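# Spray banana crowns in tray, rehang spray gun

## Task

Use the spray gun to put treatment liquid on the cut crown of each banana cluster in the tray, without shifting any cluster, and afterwards return the gun so it hangs on the fork at the top of its post.

## Robot and tools

Robot: two arms, left_arm and right_arm, each ending in a five-finger hand. right_arm has a right hand; left_arm has a mirrored left hand. Measured base positions in the scene frame: left_arm (-0.031, +0.372, 0) m, right_arm (+0.005, -0.299, 0) m, each turned very slightly about z. A two-camera stand sits behind the arms.

Frames: the scene frame has its origin at table-top height between the arms, +z up, +x out over the table, and left_arm on the +y side (image left/right may differ). Hand poses, targets and readings for an arm are in that arm's base frame. Fixed cameras and the table use the scene frame. Movement offsets use the axes of the arm's current Hand target.

Hand point: a spot fixed to the palm, 0.15 m out from the wrist flange and 0.05 m in front of the palm. Its +z runs along the straightened fingers, +y out of the palm, +x across the palm away from the thumb (on the left hand +x points toward the thumb). Straight fingers extend 6-7 cm past it along +z and lie 6 cm behind it along -y. A rigid wrist bracket on the little-finger side can strike objects. Arms track commands loosely; resting 1-3 cm (sometimes 5 cm) low or short is normal and not a sign of contact. Each control step limits commanded rotation to 40 degrees from the measured one.

A row is 28 numbers, each in [-1, 1], always covering both arms: left dx, dy, dz, rx, ry, rz, then left little, ring, middle, index, thumb_bend, thumb_turn, force_limit, speed; then the same 14 for the right arm. dx..rz are an offset (not a pose) from that arm's Hand target at the start of the action, along that target's axes; 1.0 equals 0.6 m or 180 degrees, and rx, ry, rz form one rotation vector. Every row in an action counts from that same start; sending the same offset again moves further. All zeros re-requests the current Hand target. Finger numbers are absolute targets: +1 open/straight, -1 curled; thumb_turn +1 beside the palm, -1 across in front of it. force_limit maps -1..+1 to about 0..10 N (0..15 N for the two thumb motors); speed rises linearly to full at +0.48. For a gentle grip close at speed -0.94 or below. To keep a hand unchanged, resend its last sent eight numbers (not readings). A thumb-opposed grip holds objects about 0.035-0.065 m thick, or a handle down to about 0.025 m.

Tools:
- execute_actions(actions, cameras): actions is a list of up to 15 actions, each a table of up to 15 rows (each row one 1/30 s step; a short table repeats its final row). cameras lists camera names, ["all"], or []; images come only if asked or if actions is empty.
- move(target, speed, blend, blocking, cameras): target is one 28-number row or up to 15 rows; every row is an offset from the Hand targets at the move's start, not from the previous row. speed is metres per second, 0.002 to 4.3 (default 0.25), one value or one per target; rotation is capped at twice that in rad/s. blend in metres rounds corners (0 means stop at each). blocking=false returns after about 0.5 s while motion continues. Paths are straight, do not avoid obstacles or the other arm, and stop after 10 s. Faster moves hit harder and overshoot more; do not route a hand near its own base.
- wait(seconds 0-10, cameras): lets time pass holding commands.
- stop(cameras): brakes a running move.
- zoom_image(camera, region): camera is one of cam_head_left, cam_head_right, cam_high, cam_left_wrist, cam_right_wrist; region [x0, y0, x1, y1] in pixels from the top-left, no more than 504 by 504. Full images are 896x504.
- show_instructions(): shows the reference pages.
- finished_scene(scene): ends the current scene, integer 1 to 2; irreversible.

Results: end_effector_position (m) and end_effector_quat_wxyz per arm in its base frame; Hand target (the pose the next offsets start from); Joint positions, velocities (may be omitted if only noise) and torques (include arm weight, noisy; numbers 3 and 4 wrap at ±28 N m); motor temperatures; hand_measured, hand_stopped_by (moving, target, force, stalled, fault), hand_load_n (positive when the finger is pushed open; near 0 after a lost grip), hand_force_limit, hand_speed. A move adds a "move:" line: done, off_target, moving, held or fault, plus limits such as paced (pose clipped) or held (steps withheld). done means within 10 mm and 2 degrees; neither done nor off_target says whether anything is touched. MOTOR HOT appears near 85 °C; at 100 °C an OVER-TEMPERATURE FAULT drops that arm for 30-60 s.

Avoid: knocking or pushing objects out of the work area, moving the banana clusters, dropping the gun or releasing it while moving, fast impacts with fixed or heavy items, contact between the two arms or one hand gripping the other, overloading fingers with hard pulls or twists, and long stretched-out holds or pushes against unreachable poses that heat motors. A blocked arm keeps pressing; command its target back past the hand point to relieve it.

Each tool is called after "Request:" as name(argument=value, ...) on one line, values as JSON.

Reference images:

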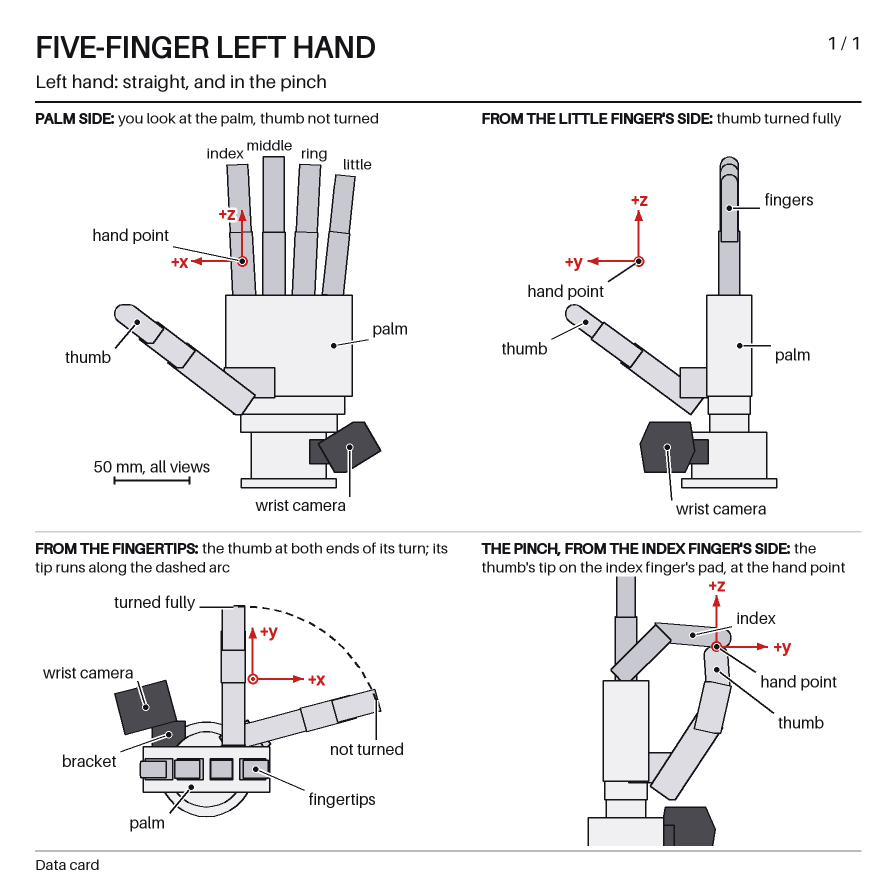

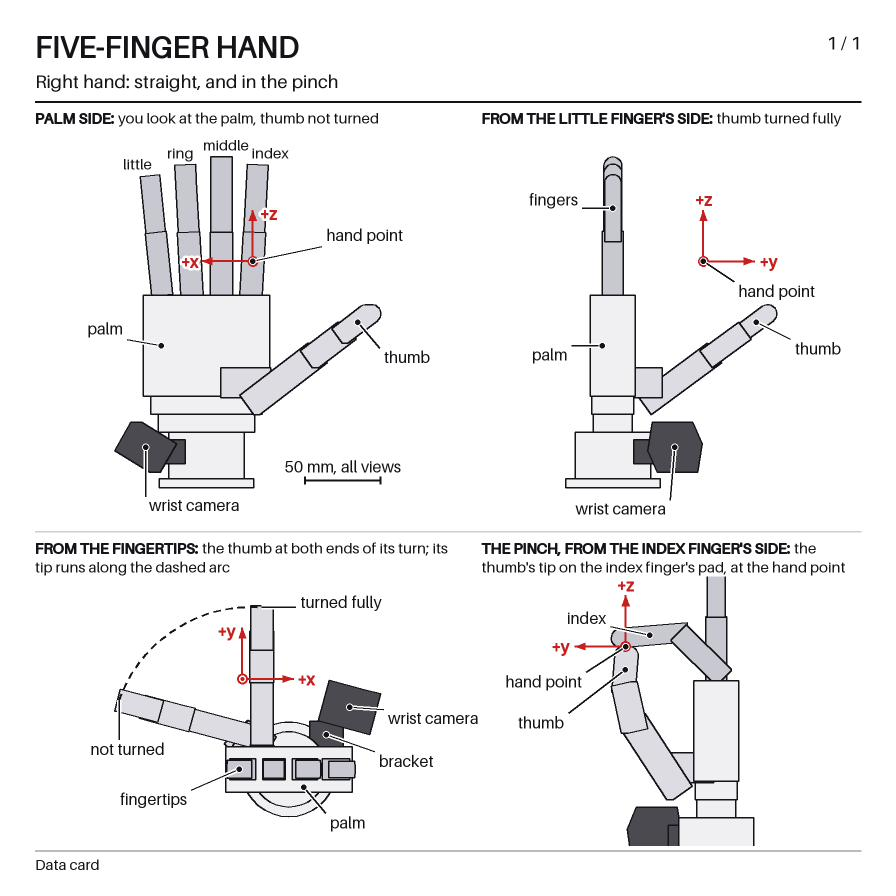

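## Session

Request:
execute_actions(actions=[])

Scene clock: 0.00 s.
left_arm: end_effector_position=(+0.6897, -0.0114, +0.3306) hand_measured=(+1.000, +1.000, +1.000, +1.000, +1.000, +1.000) hand_load_n=(+0.0, +0.0, +0.0, +0.0, +0.0, +0.0) hand_stopped_by=(target, target, target, target, target, target) hand_force_limit=0.00 hand_speed=-0.80 end_effector_quat_wxyz=(+0.461, +0.243, +0.670, -0.529) | right_arm: end_effector_position=(+0.4622, -0.1410, +0.2661) hand_measured=(+1.000, +1.000, +1.000, +1.000, +1.000, +1.000) hand_load_n=(+0.0, +0.0, +0.0, +0.0, +0.0, +0.0) hand_stopped_by=(target, target, target, target, target, target) hand_force_limit=0.00 hand_speed=-0.80 end_effector_quat_wxyz=(-0.144, +0.774, -0.518, +0.333)
Joint positions: left_arm=[0.26 1.761 1.528 0.081 1.461 1.217] | right_arm=[-0.301 1.256 1.25 -0.825 -0.081 -0.662]
Joint velocities: within noise
Joint torques (N m): no reading
Motor temperatures (°C): left_arm=[33 33 31 32 32 33] | right_arm=[34 32 38 33 35 32]
Heat: left arm: hottest waist 33 °C; right arm: hottest elbow 38 °C.
Hand target: left_arm +0.6947, -0.0100, +0.3341; +0.464, +0.247, +0.668, -0.526 | right_arm +0.4704, -0.1435, +0.2860; -0.150, +0.768, -0.513, +0.352

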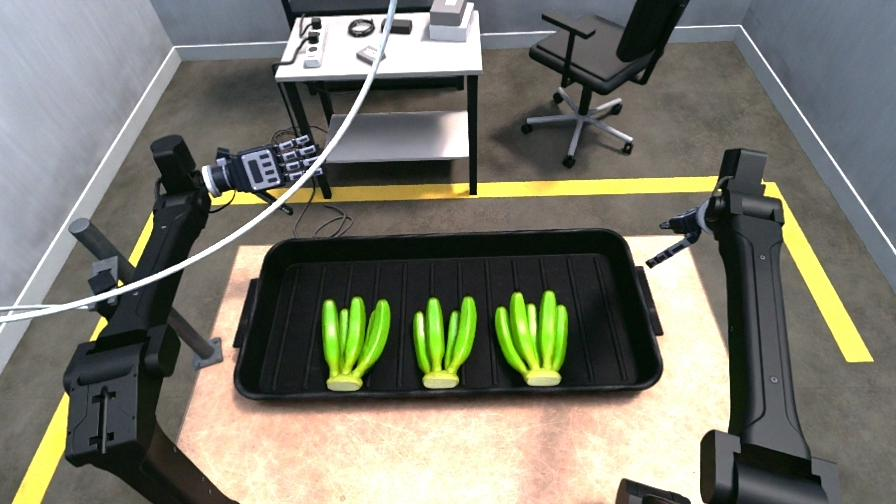

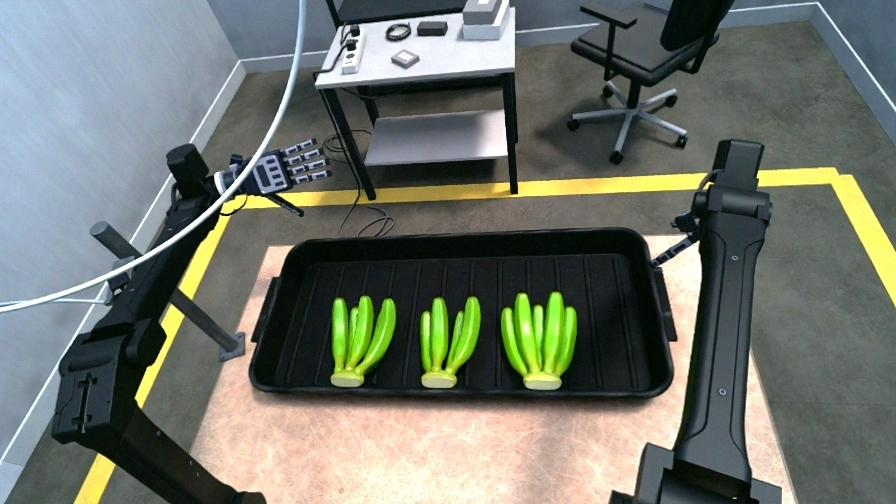

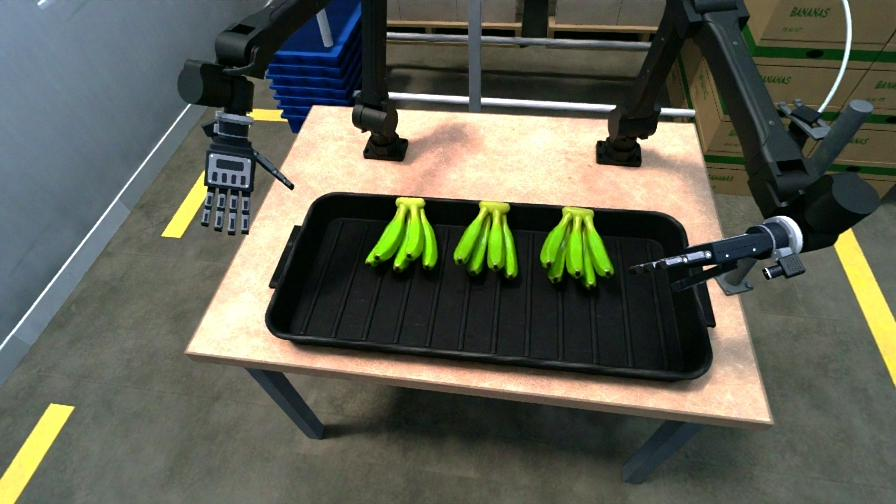

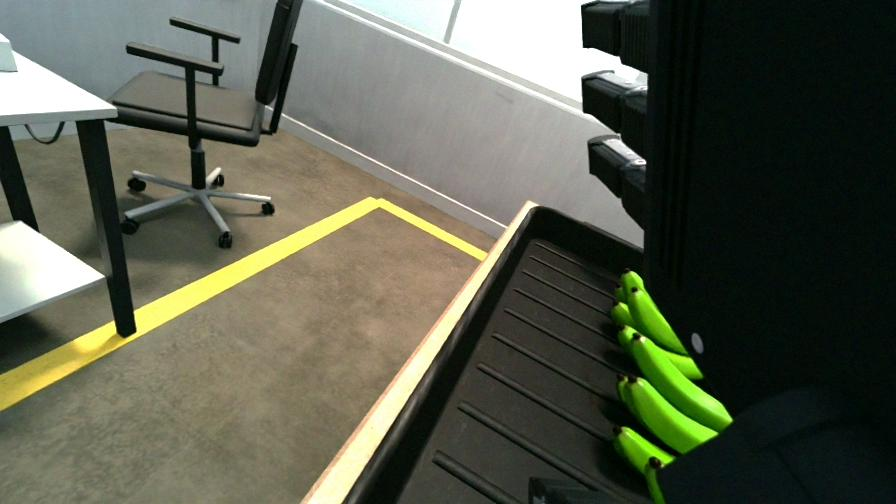

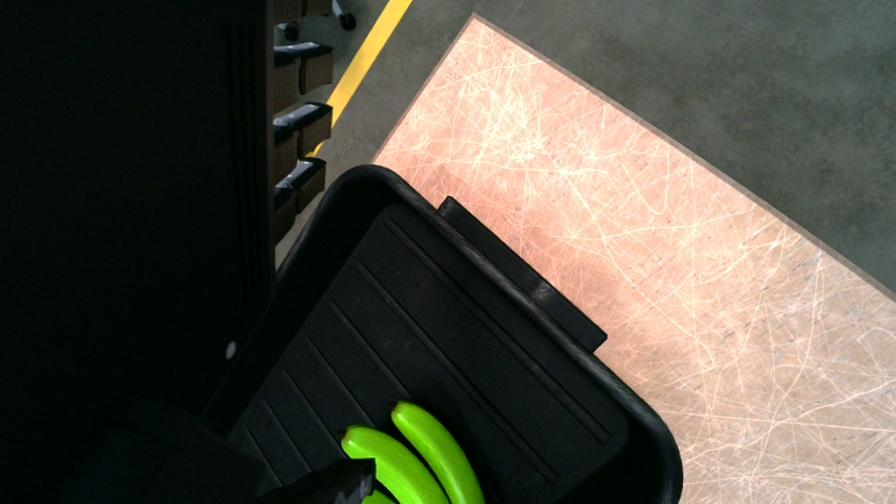

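Request:
zoom_image(camera="cam_head_left", region=[0, 100, 350, 420])

Request:
zoom_image(camera="cam_high", region=[620, 0, 896, 320])

Request:
zoom_image(camera="cam_head_right", region=[0, 100, 350, 420])

Scaled by 1.440 from the camera's 896x504 image, which has a finer 1280x720 frame.

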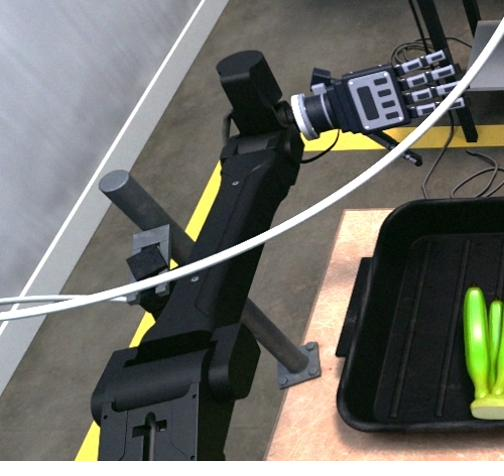

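Scaled by 1.575 from the camera's 896x504 image, which has a finer 1280x720 frame.

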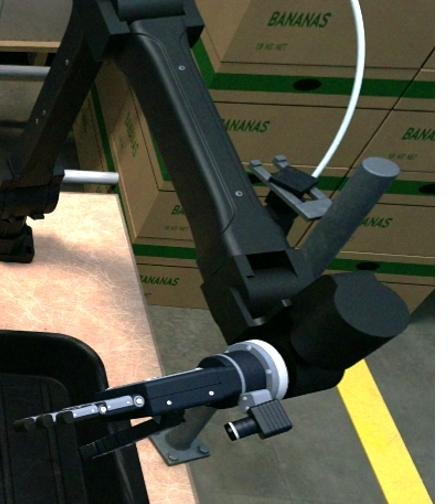

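Scaled by 1.440 from the camera's 896x504 image, which has a finer 1280x720 frame.

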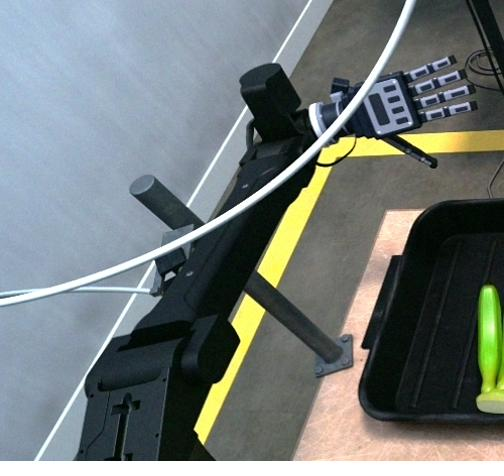

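Request:
move(target=[0.129,-0.253,0.413,0.122,0.0658,0.002,1,1,1,1,1,1,0,-0.8,0,0,0,0,0,0,1,1,1,1,1,1,0,-0.8], speed=0.3, cameras=["all"])

Scene clock: 3.43 s.
left_arm: end_effector_position=(+0.6089, -0.3044, +0.3311) hand_measured=(+1.000, +1.000, +1.000, +1.000, +1.000, +1.000) hand_load_n=(+0.0, +0.0, +0.0, +0.0, +0.0, +0.0) hand_stopped_by=(target, target, target, target, target, target) hand_force_limit=0.00 hand_speed=-0.80 end_effector_quat_wxyz=(+0.331, +0.383, +0.601, -0.618) | right_arm: end_effector_position=(+0.4622, -0.1410, +0.2661) hand_measured=(+1.000, +1.000, +1.000, +1.000, +1.000, +1.000) hand_load_n=(+0.0, +0.0, +0.0, +0.0, +0.5, +0.0) hand_stopped_by=(target, target, target, target, target, target) hand_force_limit=0.00 hand_speed=-0.80 end_effector_quat_wxyz=(-0.144, +0.774, -0.518, +0.333)
Joint positions: left_arm=[-0.183 1.738 1.5 0.081 1.462 1.217] | right_arm=[-0.301 1.256 1.25 -0.825 -0.081 -0.662]
Joint torques (N m): left_arm=[0.03 -10.34 12.41 1.36 0.03 -0.05] | right_arm=[-0.56 -9.47 13.56 1.63 0.01 0.02]
Heat: left arm: hottest waist 33 °C; right arm: hottest elbow 38 °C.
Hand target: left_arm +0.6253, -0.3027, +0.3343; +0.339, +0.385, +0.599, -0.614 | right_arm +0.4704, -0.1435, +0.2860; -0.150, +0.768, -0.513, +0.352
Off the commanded pose: left_arm 0.017 m, 1 deg | right_arm 0.022 m, 2 deg.
move: off_target (left_arm, right_arm)

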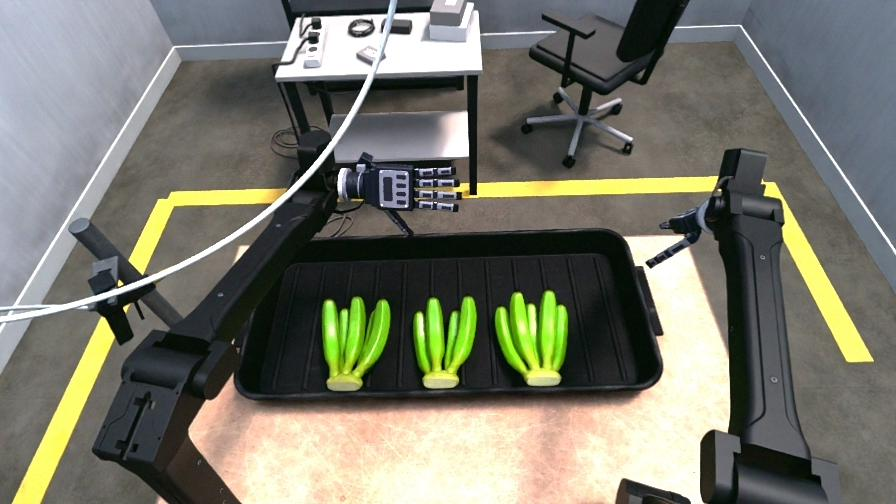

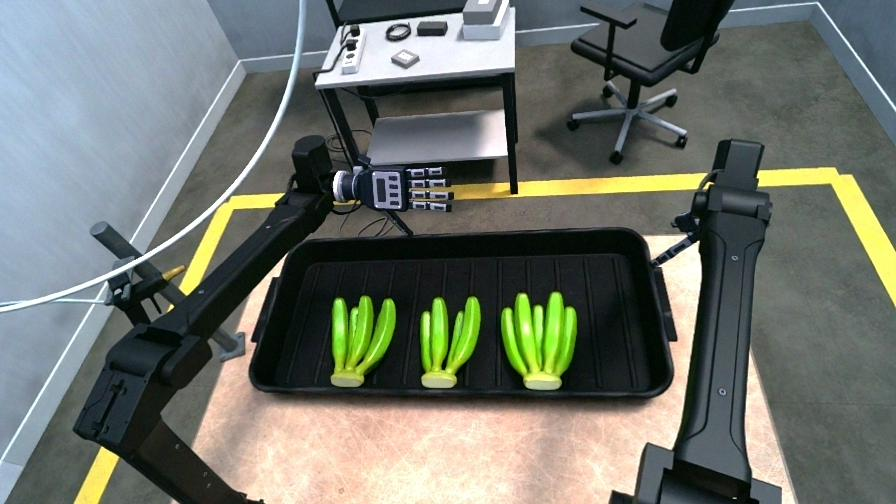

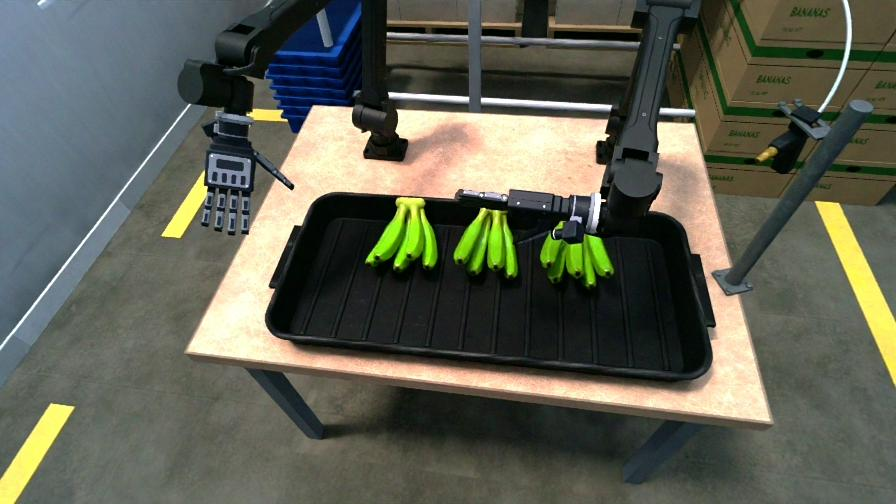

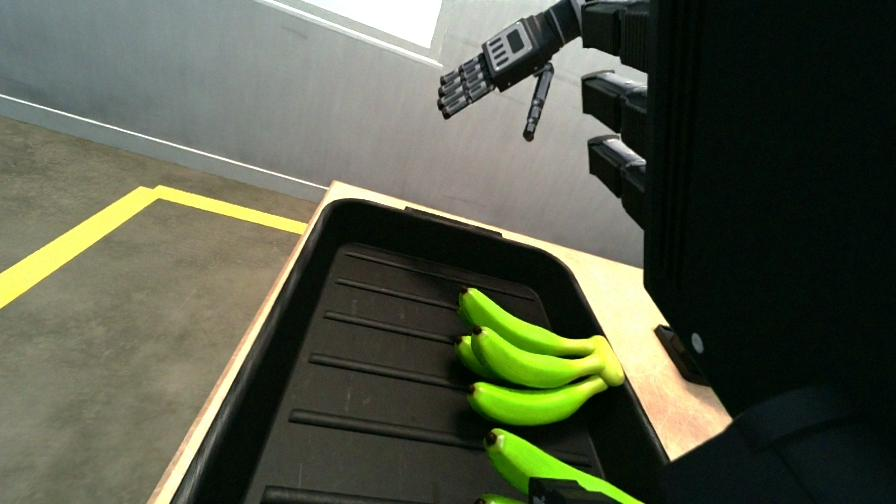

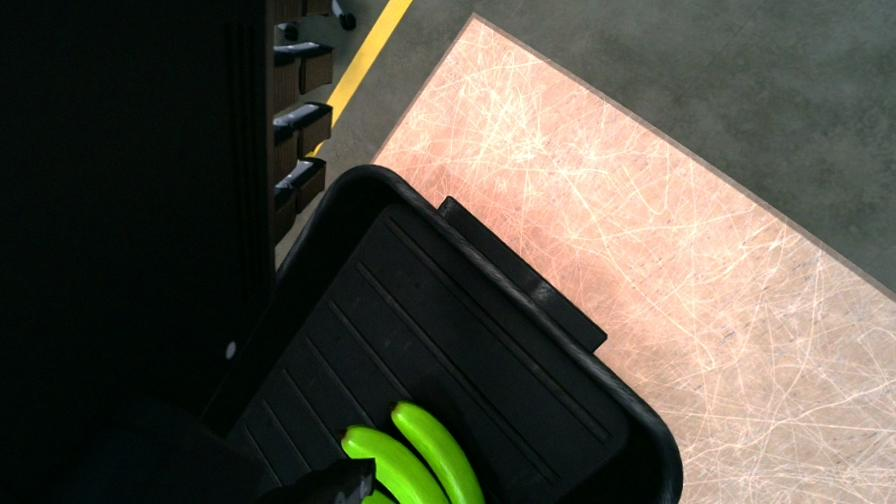

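Request:
zoom_image(camera="cam_head_left", region=[50, 200, 230, 380])

Request:
zoom_image(camera="cam_head_right", region=[70, 200, 250, 380])

Request:
zoom_image(camera="cam_high", region=[720, 60, 896, 240])

Scaled by 2.800 from the camera's 896x504 image, which has a finer 1280x720 frame.

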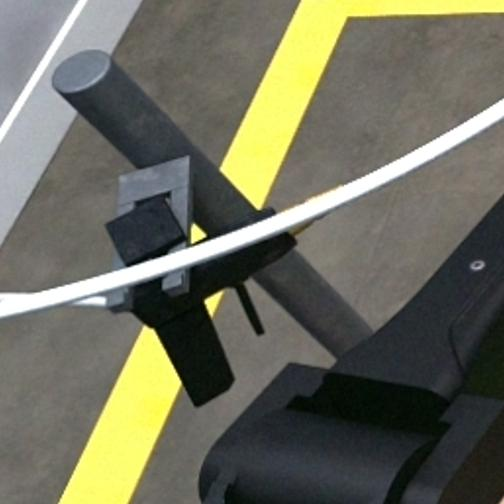

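Scaled by 2.800 from the camera's 896x504 image, which has a finer 1280x720 frame.

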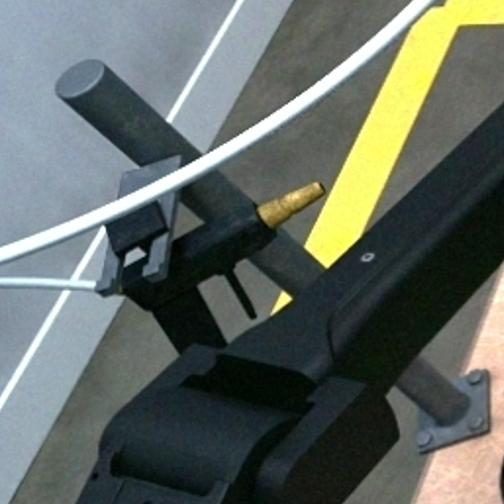

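Scaled by 2.800 from the camera's 896x504 image, which has a finer 1280x720 frame.

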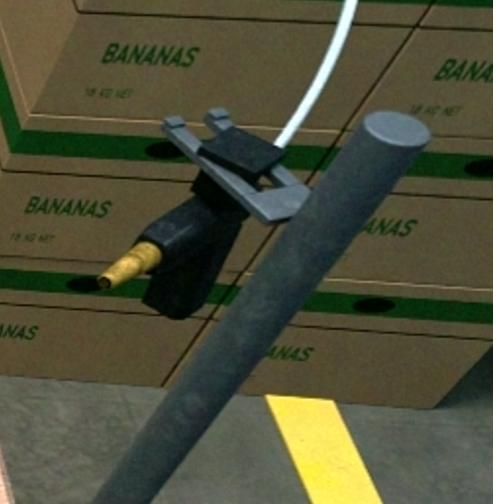

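Request:
move(target=[0.0513,-0.7397,-0.6447,-0.5796,0.0714,-0.3014,1,1,1,1,1,1,0,-0.8,0,0,0,0,0,0,1,1,1,1,1,1,0,-0.8], speed=0.3, cameras=["all"])

Scene clock: 17.83 s.
left_arm: end_effector_position=(+0.2601, +0.1052, +0.5167) hand_measured=(+1.000, +1.000, +1.000, +1.000, +1.000, +1.000) hand_load_n=(+0.0, +0.0, +0.0, +0.0, +0.0, +0.0) hand_stopped_by=(target, target, target, target, target, target) hand_force_limit=0.00 hand_speed=-0.80 end_effector_quat_wxyz=(+0.330, -0.213, +0.919, +0.043) | right_arm: end_effector_position=(+0.4622, -0.1410, +0.2661) hand_measured=(+1.000, +1.000, +1.000, +1.000, +1.000, +1.000) hand_load_n=(+0.0, +0.0, +0.0, +0.0, +0.0, +0.0) hand_stopped_by=(target, target, target, target, target, target) hand_force_limit=0.00 hand_speed=-0.80 end_effector_quat_wxyz=(-0.144, +0.774, -0.518, +0.333)
Joint positions: left_arm=[0.102 0.994 1.758 -1.673 -0.159 1.273] | right_arm=[-0.301 1.256 1.25 -0.825 -0.081 -0.662]
Joint torques (N m): left_arm=[1.26 -2.78 7.34 0.83 -0.32 -0.03] | right_arm=[-0.56 -9.47 13.57 1.65 0.01 0.02]
Heat: left arm: hottest shoulder 34 °C; right arm: hottest elbow 41 °C.
Hand target: left_arm +0.2465, +0.1072, +0.5238; +0.168, -0.238, +0.956, +0.041 | right_arm +0.4704, -0.1435, +0.2860; -0.150, +0.768, -0.513, +0.352
Off the commanded pose: left_arm 0.016 m, 19 deg | right_arm 0.022 m, 2 deg.
joint sent to its limit (left arm) — joint 4 (wrist pitch), lower limit. The joint targets are off in orientation, not in position.
move: off_target (left_arm, right_arm)

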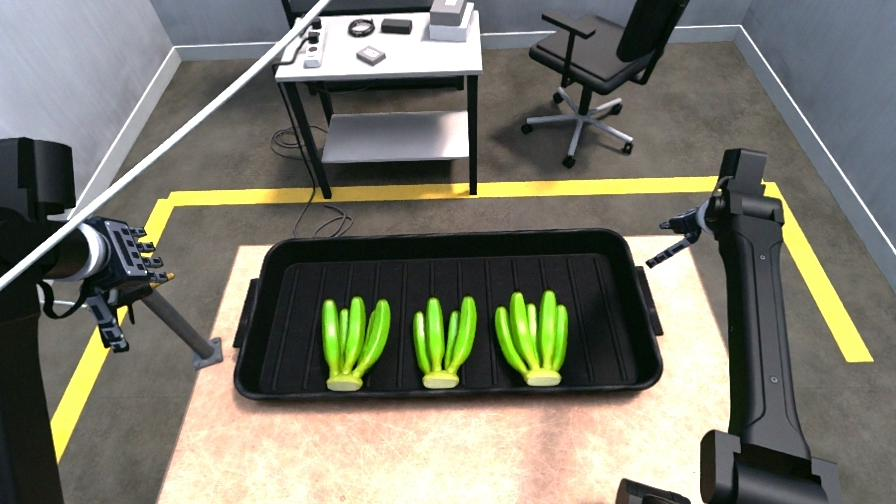

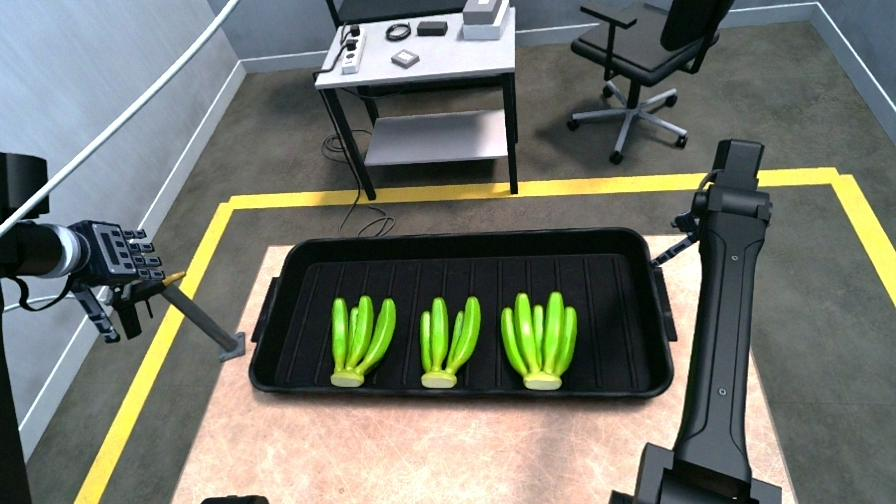

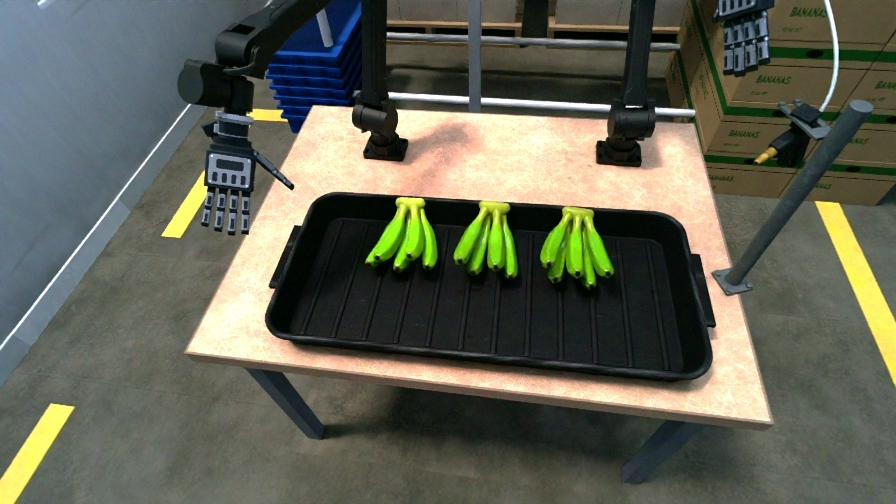

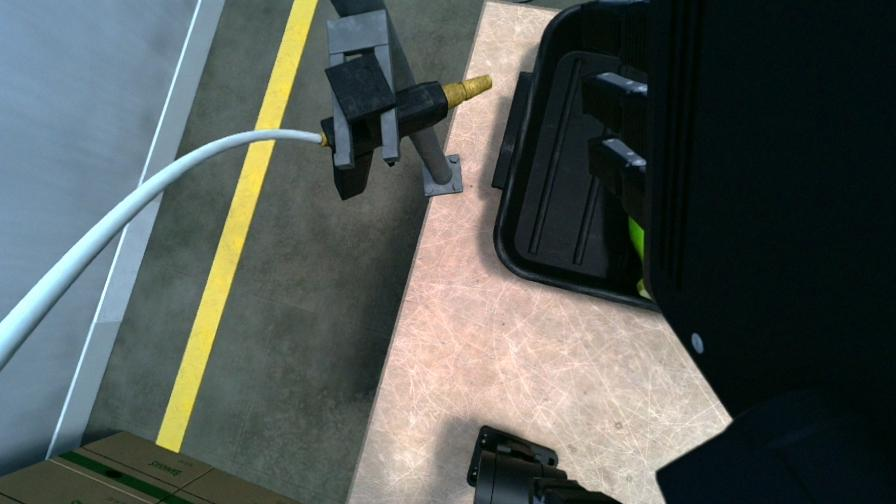

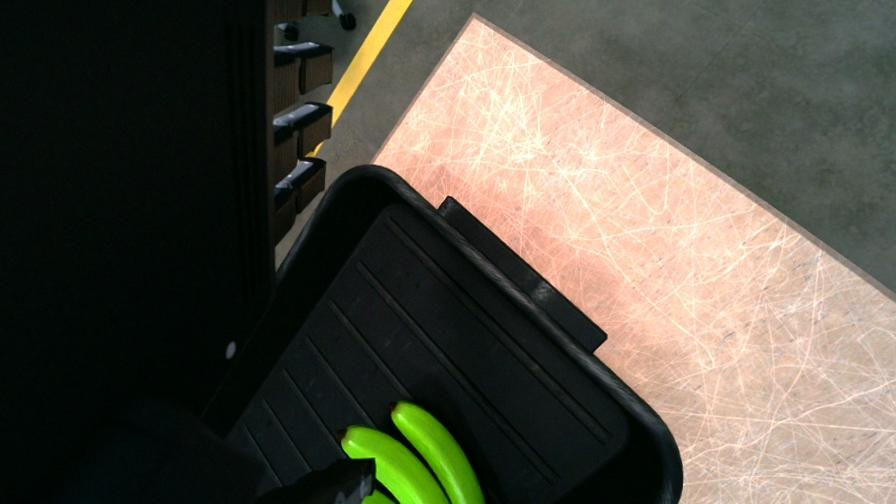

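Request:
zoom_image(camera="cam_left_wrist", region=[290, 0, 510, 220])

Request:
zoom_image(camera="cam_high", region=[716, 0, 896, 180])

Request:
zoom_image(camera="cam_head_right", region=[50, 200, 230, 380])

Scaled by 2.291 from the camera's 896x504 image, which has a finer 1280x720 frame.

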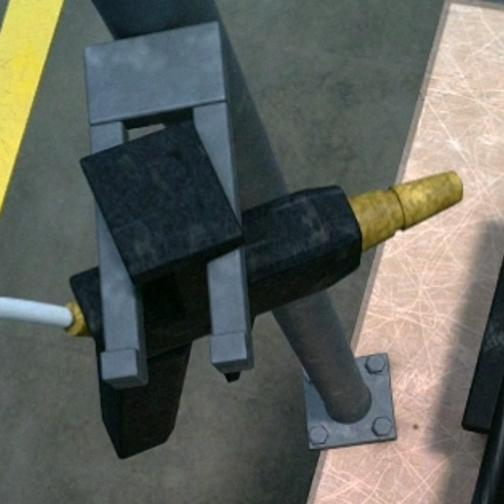

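Scaled by 2.800 from the camera's 896x504 image, which has a finer 1280x720 frame.

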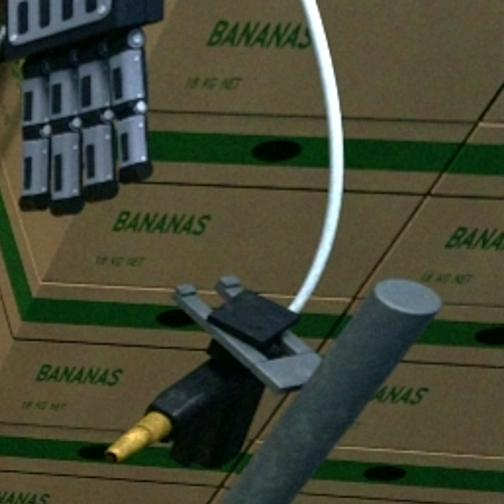

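Scaled by 2.800 from the camera's 896x504 image, which has a finer 1280x720 frame.

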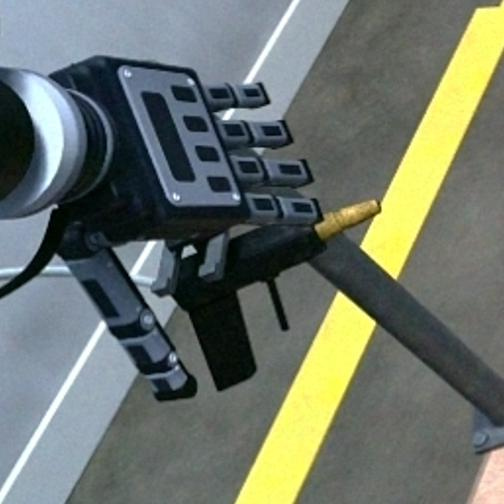

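Request:
zoom_image(camera="cam_high", region=[750, 90, 840, 180])

Request:
zoom_image(camera="cam_left_wrist", region=[310, 40, 430, 210])

Request:
zoom_image(camera="cam_head_right", region=[90, 260, 200, 360])

Request:
zoom_image(camera="cam_head_left", region=[70, 220, 190, 360])

Scaled by 5.600 from the camera's 896x504 image, which has a finer 1280x720 frame.

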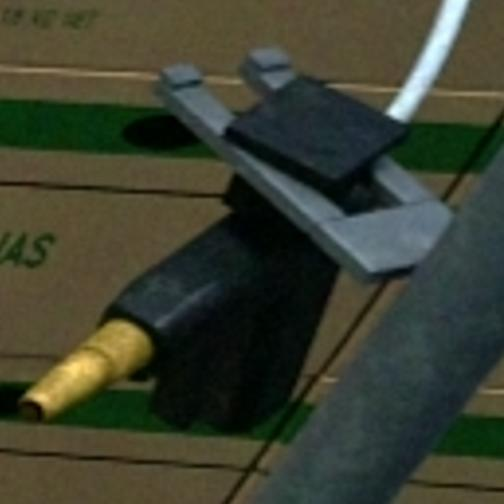

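Scaled by 2.965 from the camera's 896x504 image, which has a finer 1280x720 frame.

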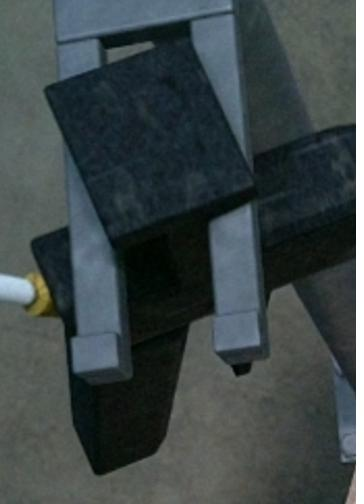

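Scaled by 4.582 from the camera's 896x504 image, which has a finer 1280x720 frame.

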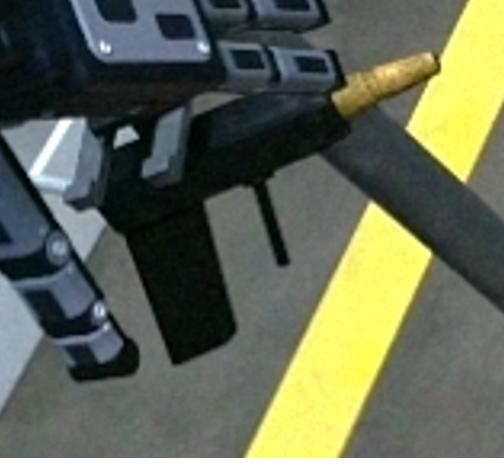

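Scaled by 3.600 from the camera's 896x504 image, which has a finer 1280x720 frame.

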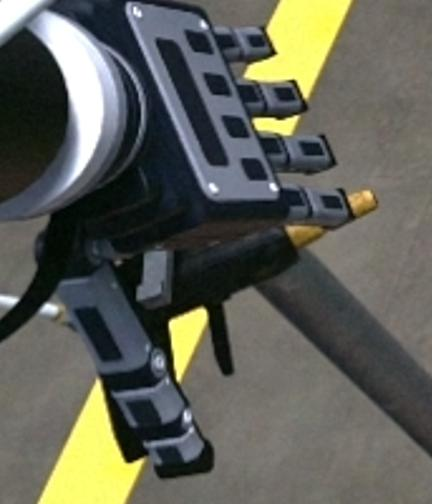

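Request:
move(target=[[0.1655,-0.0485,0.2317,0.111,0.145,-0.305,1,1,1,1,1,1,0,-0.8,0,0,0,0,0,0,1,1,1,1,1,1,0,-0.8],[0.0503,0.0718,0.5562,0.222,0.2905,-0.609,1,1,1,1,1,1,0,-0.8,0,0,0,0,0,0,1,1,1,1,1,1,0,-0.8]], speed=0.3, blend=0.05, cameras=["all"])

Scene clock: 34.30 s.
left_arm: end_effector_position=(+0.3104, +0.1162, +0.2858) hand_measured=(+1.000, +1.000, +1.000, +1.000, +1.000, +1.000) hand_load_n=(+0.0, +0.0, +0.0, +0.0, +0.0, -0.5) hand_stopped_by=(target, target, target, target, target, target) hand_force_limit=0.00 hand_speed=-0.80 end_effector_quat_wxyz=(+0.106, +0.756, -0.445, +0.468) | right_arm: end_effector_position=(+0.4622, -0.1410, +0.2661) hand_measured=(+1.000, +1.000, +1.000, +1.000, +1.000, +1.000) hand_load_n=(+0.0, +0.0, +0.0, +0.0, +0.0, -0.5) hand_stopped_by=(target, target, target, target, target, target) hand_force_limit=0.00 hand_speed=-0.80 end_effector_quat_wxyz=(-0.144, +0.774, -0.518, +0.333)
Joint positions: left_arm=[0.881 1.322 1.166 -1.513 0.998 0.427] | right_arm=[-0.301 1.256 1.25 -0.825 -0.081 -0.662]
Joint torques (N m): left_arm=[12.69 8 0.47 1.52 1.53 -0.31] | right_arm=[-0.5 -9.41 13.56 1.65 0.01 0.02]
Motor temperatures (°C): left_arm=[33 34 33 32 32 33] | right_arm=[34 32 43 33 34 32]
Heat: left arm: hottest shoulder 34 °C; right arm: hottest elbow 43 °C.
Hand target: left_arm +0.3018, +0.1850, +0.1998; +0.179, +0.809, -0.310, +0.467 | right_arm +0.4704, -0.1435, +0.2860; -0.150, +0.768, -0.513, +0.352
Off the commanded pose: left_arm 0.111 m, 19 deg | right_arm 0.022 m, 2 deg.
move: off_target (left_arm, right_arm)

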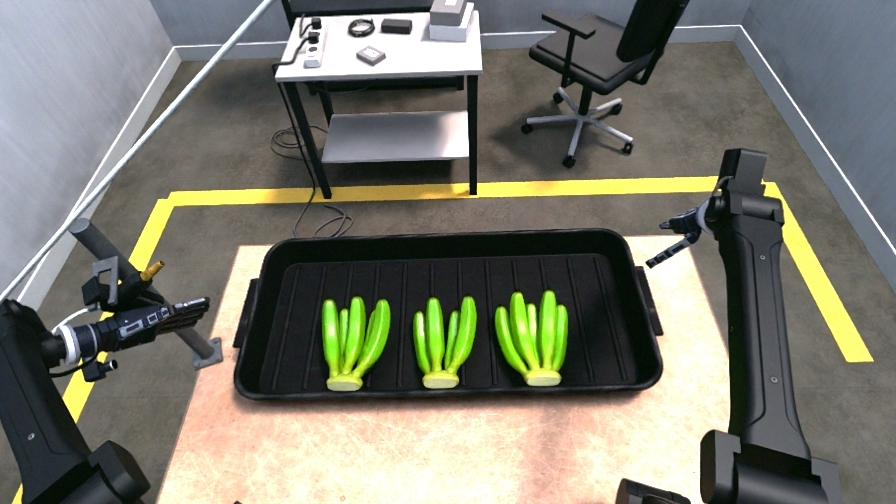

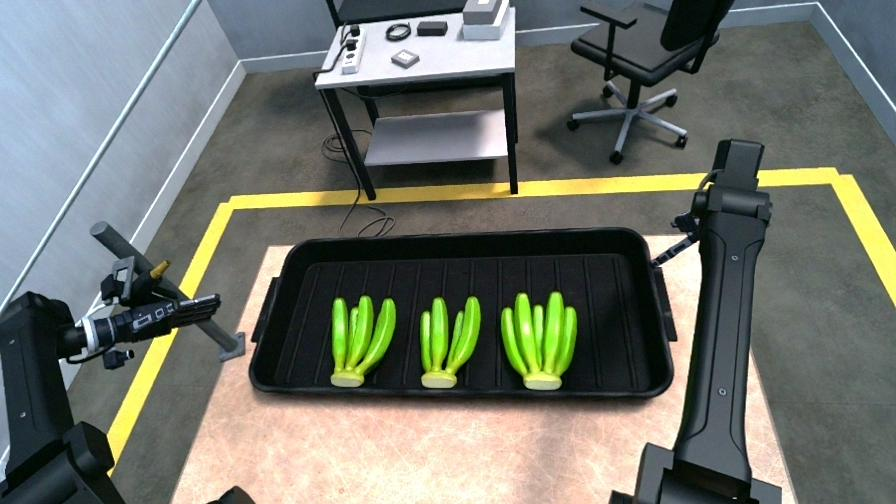

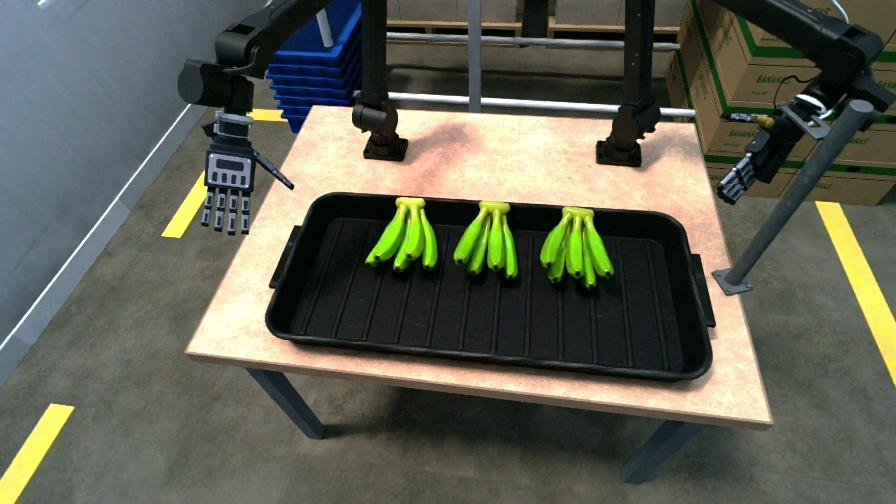

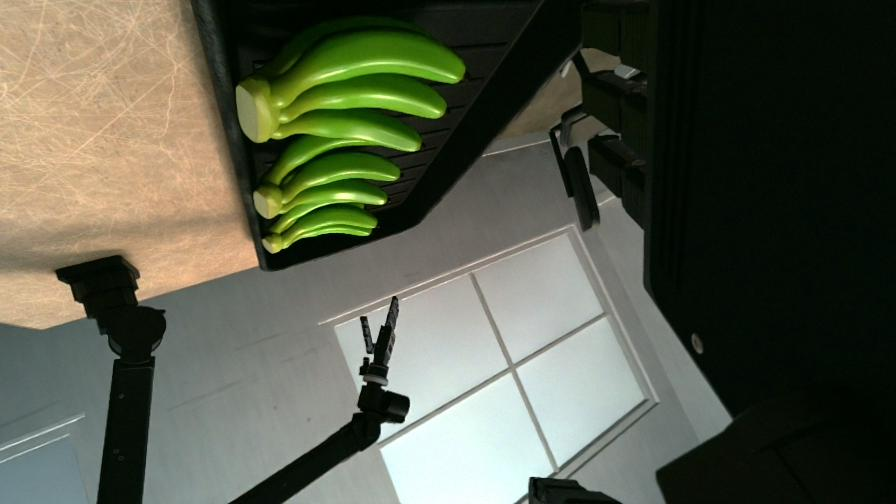

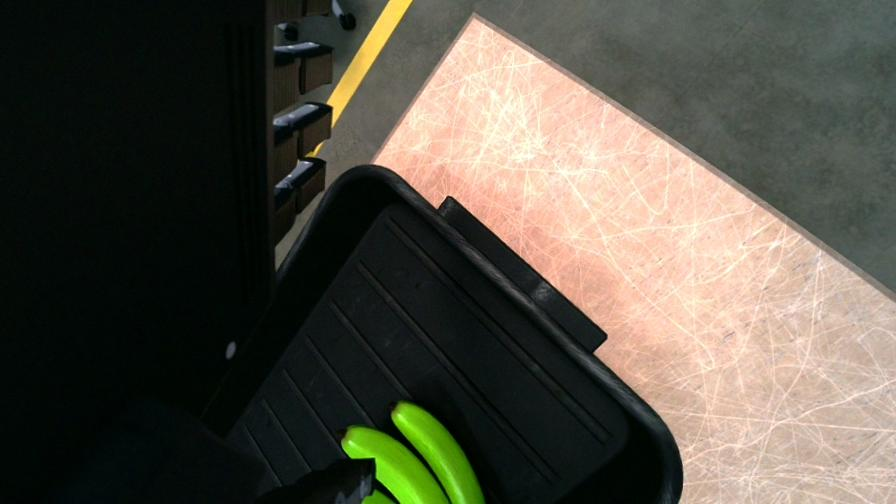

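Request:
zoom_image(camera="cam_head_left", region=[30, 200, 230, 400])

Request:
zoom_image(camera="cam_high", region=[696, 40, 896, 240])

Request:
zoom_image(camera="cam_head_right", region=[30, 200, 230, 400])

Scaled by 2.520 from the camera's 896x504 image, which has a finer 1280x720 frame.

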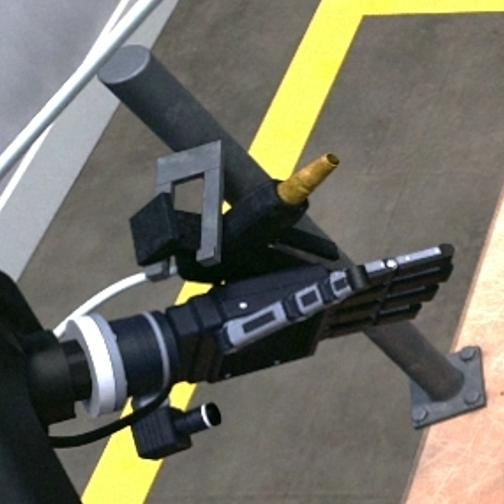

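Scaled by 2.520 from the camera's 896x504 image, which has a finer 1280x720 frame.

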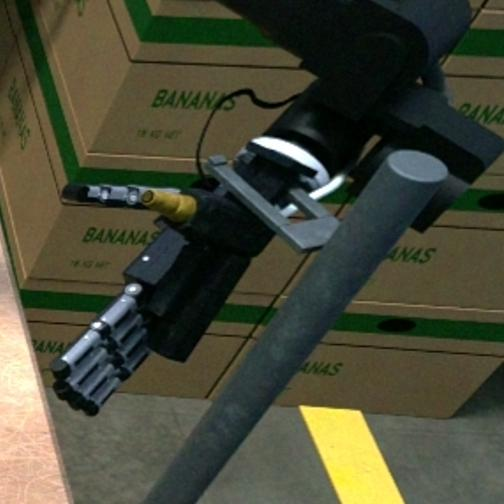

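Scaled by 2.520 from the camera's 896x504 image, which has a finer 1280x720 frame.

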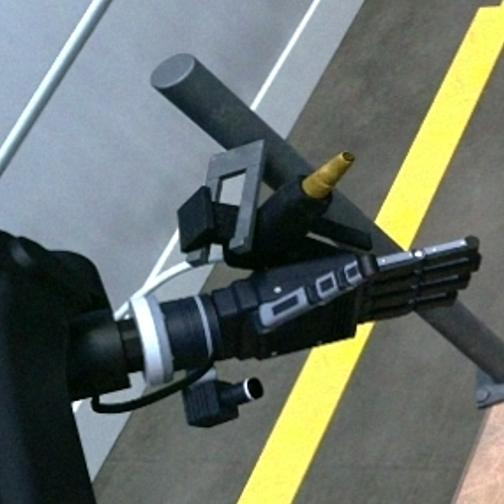

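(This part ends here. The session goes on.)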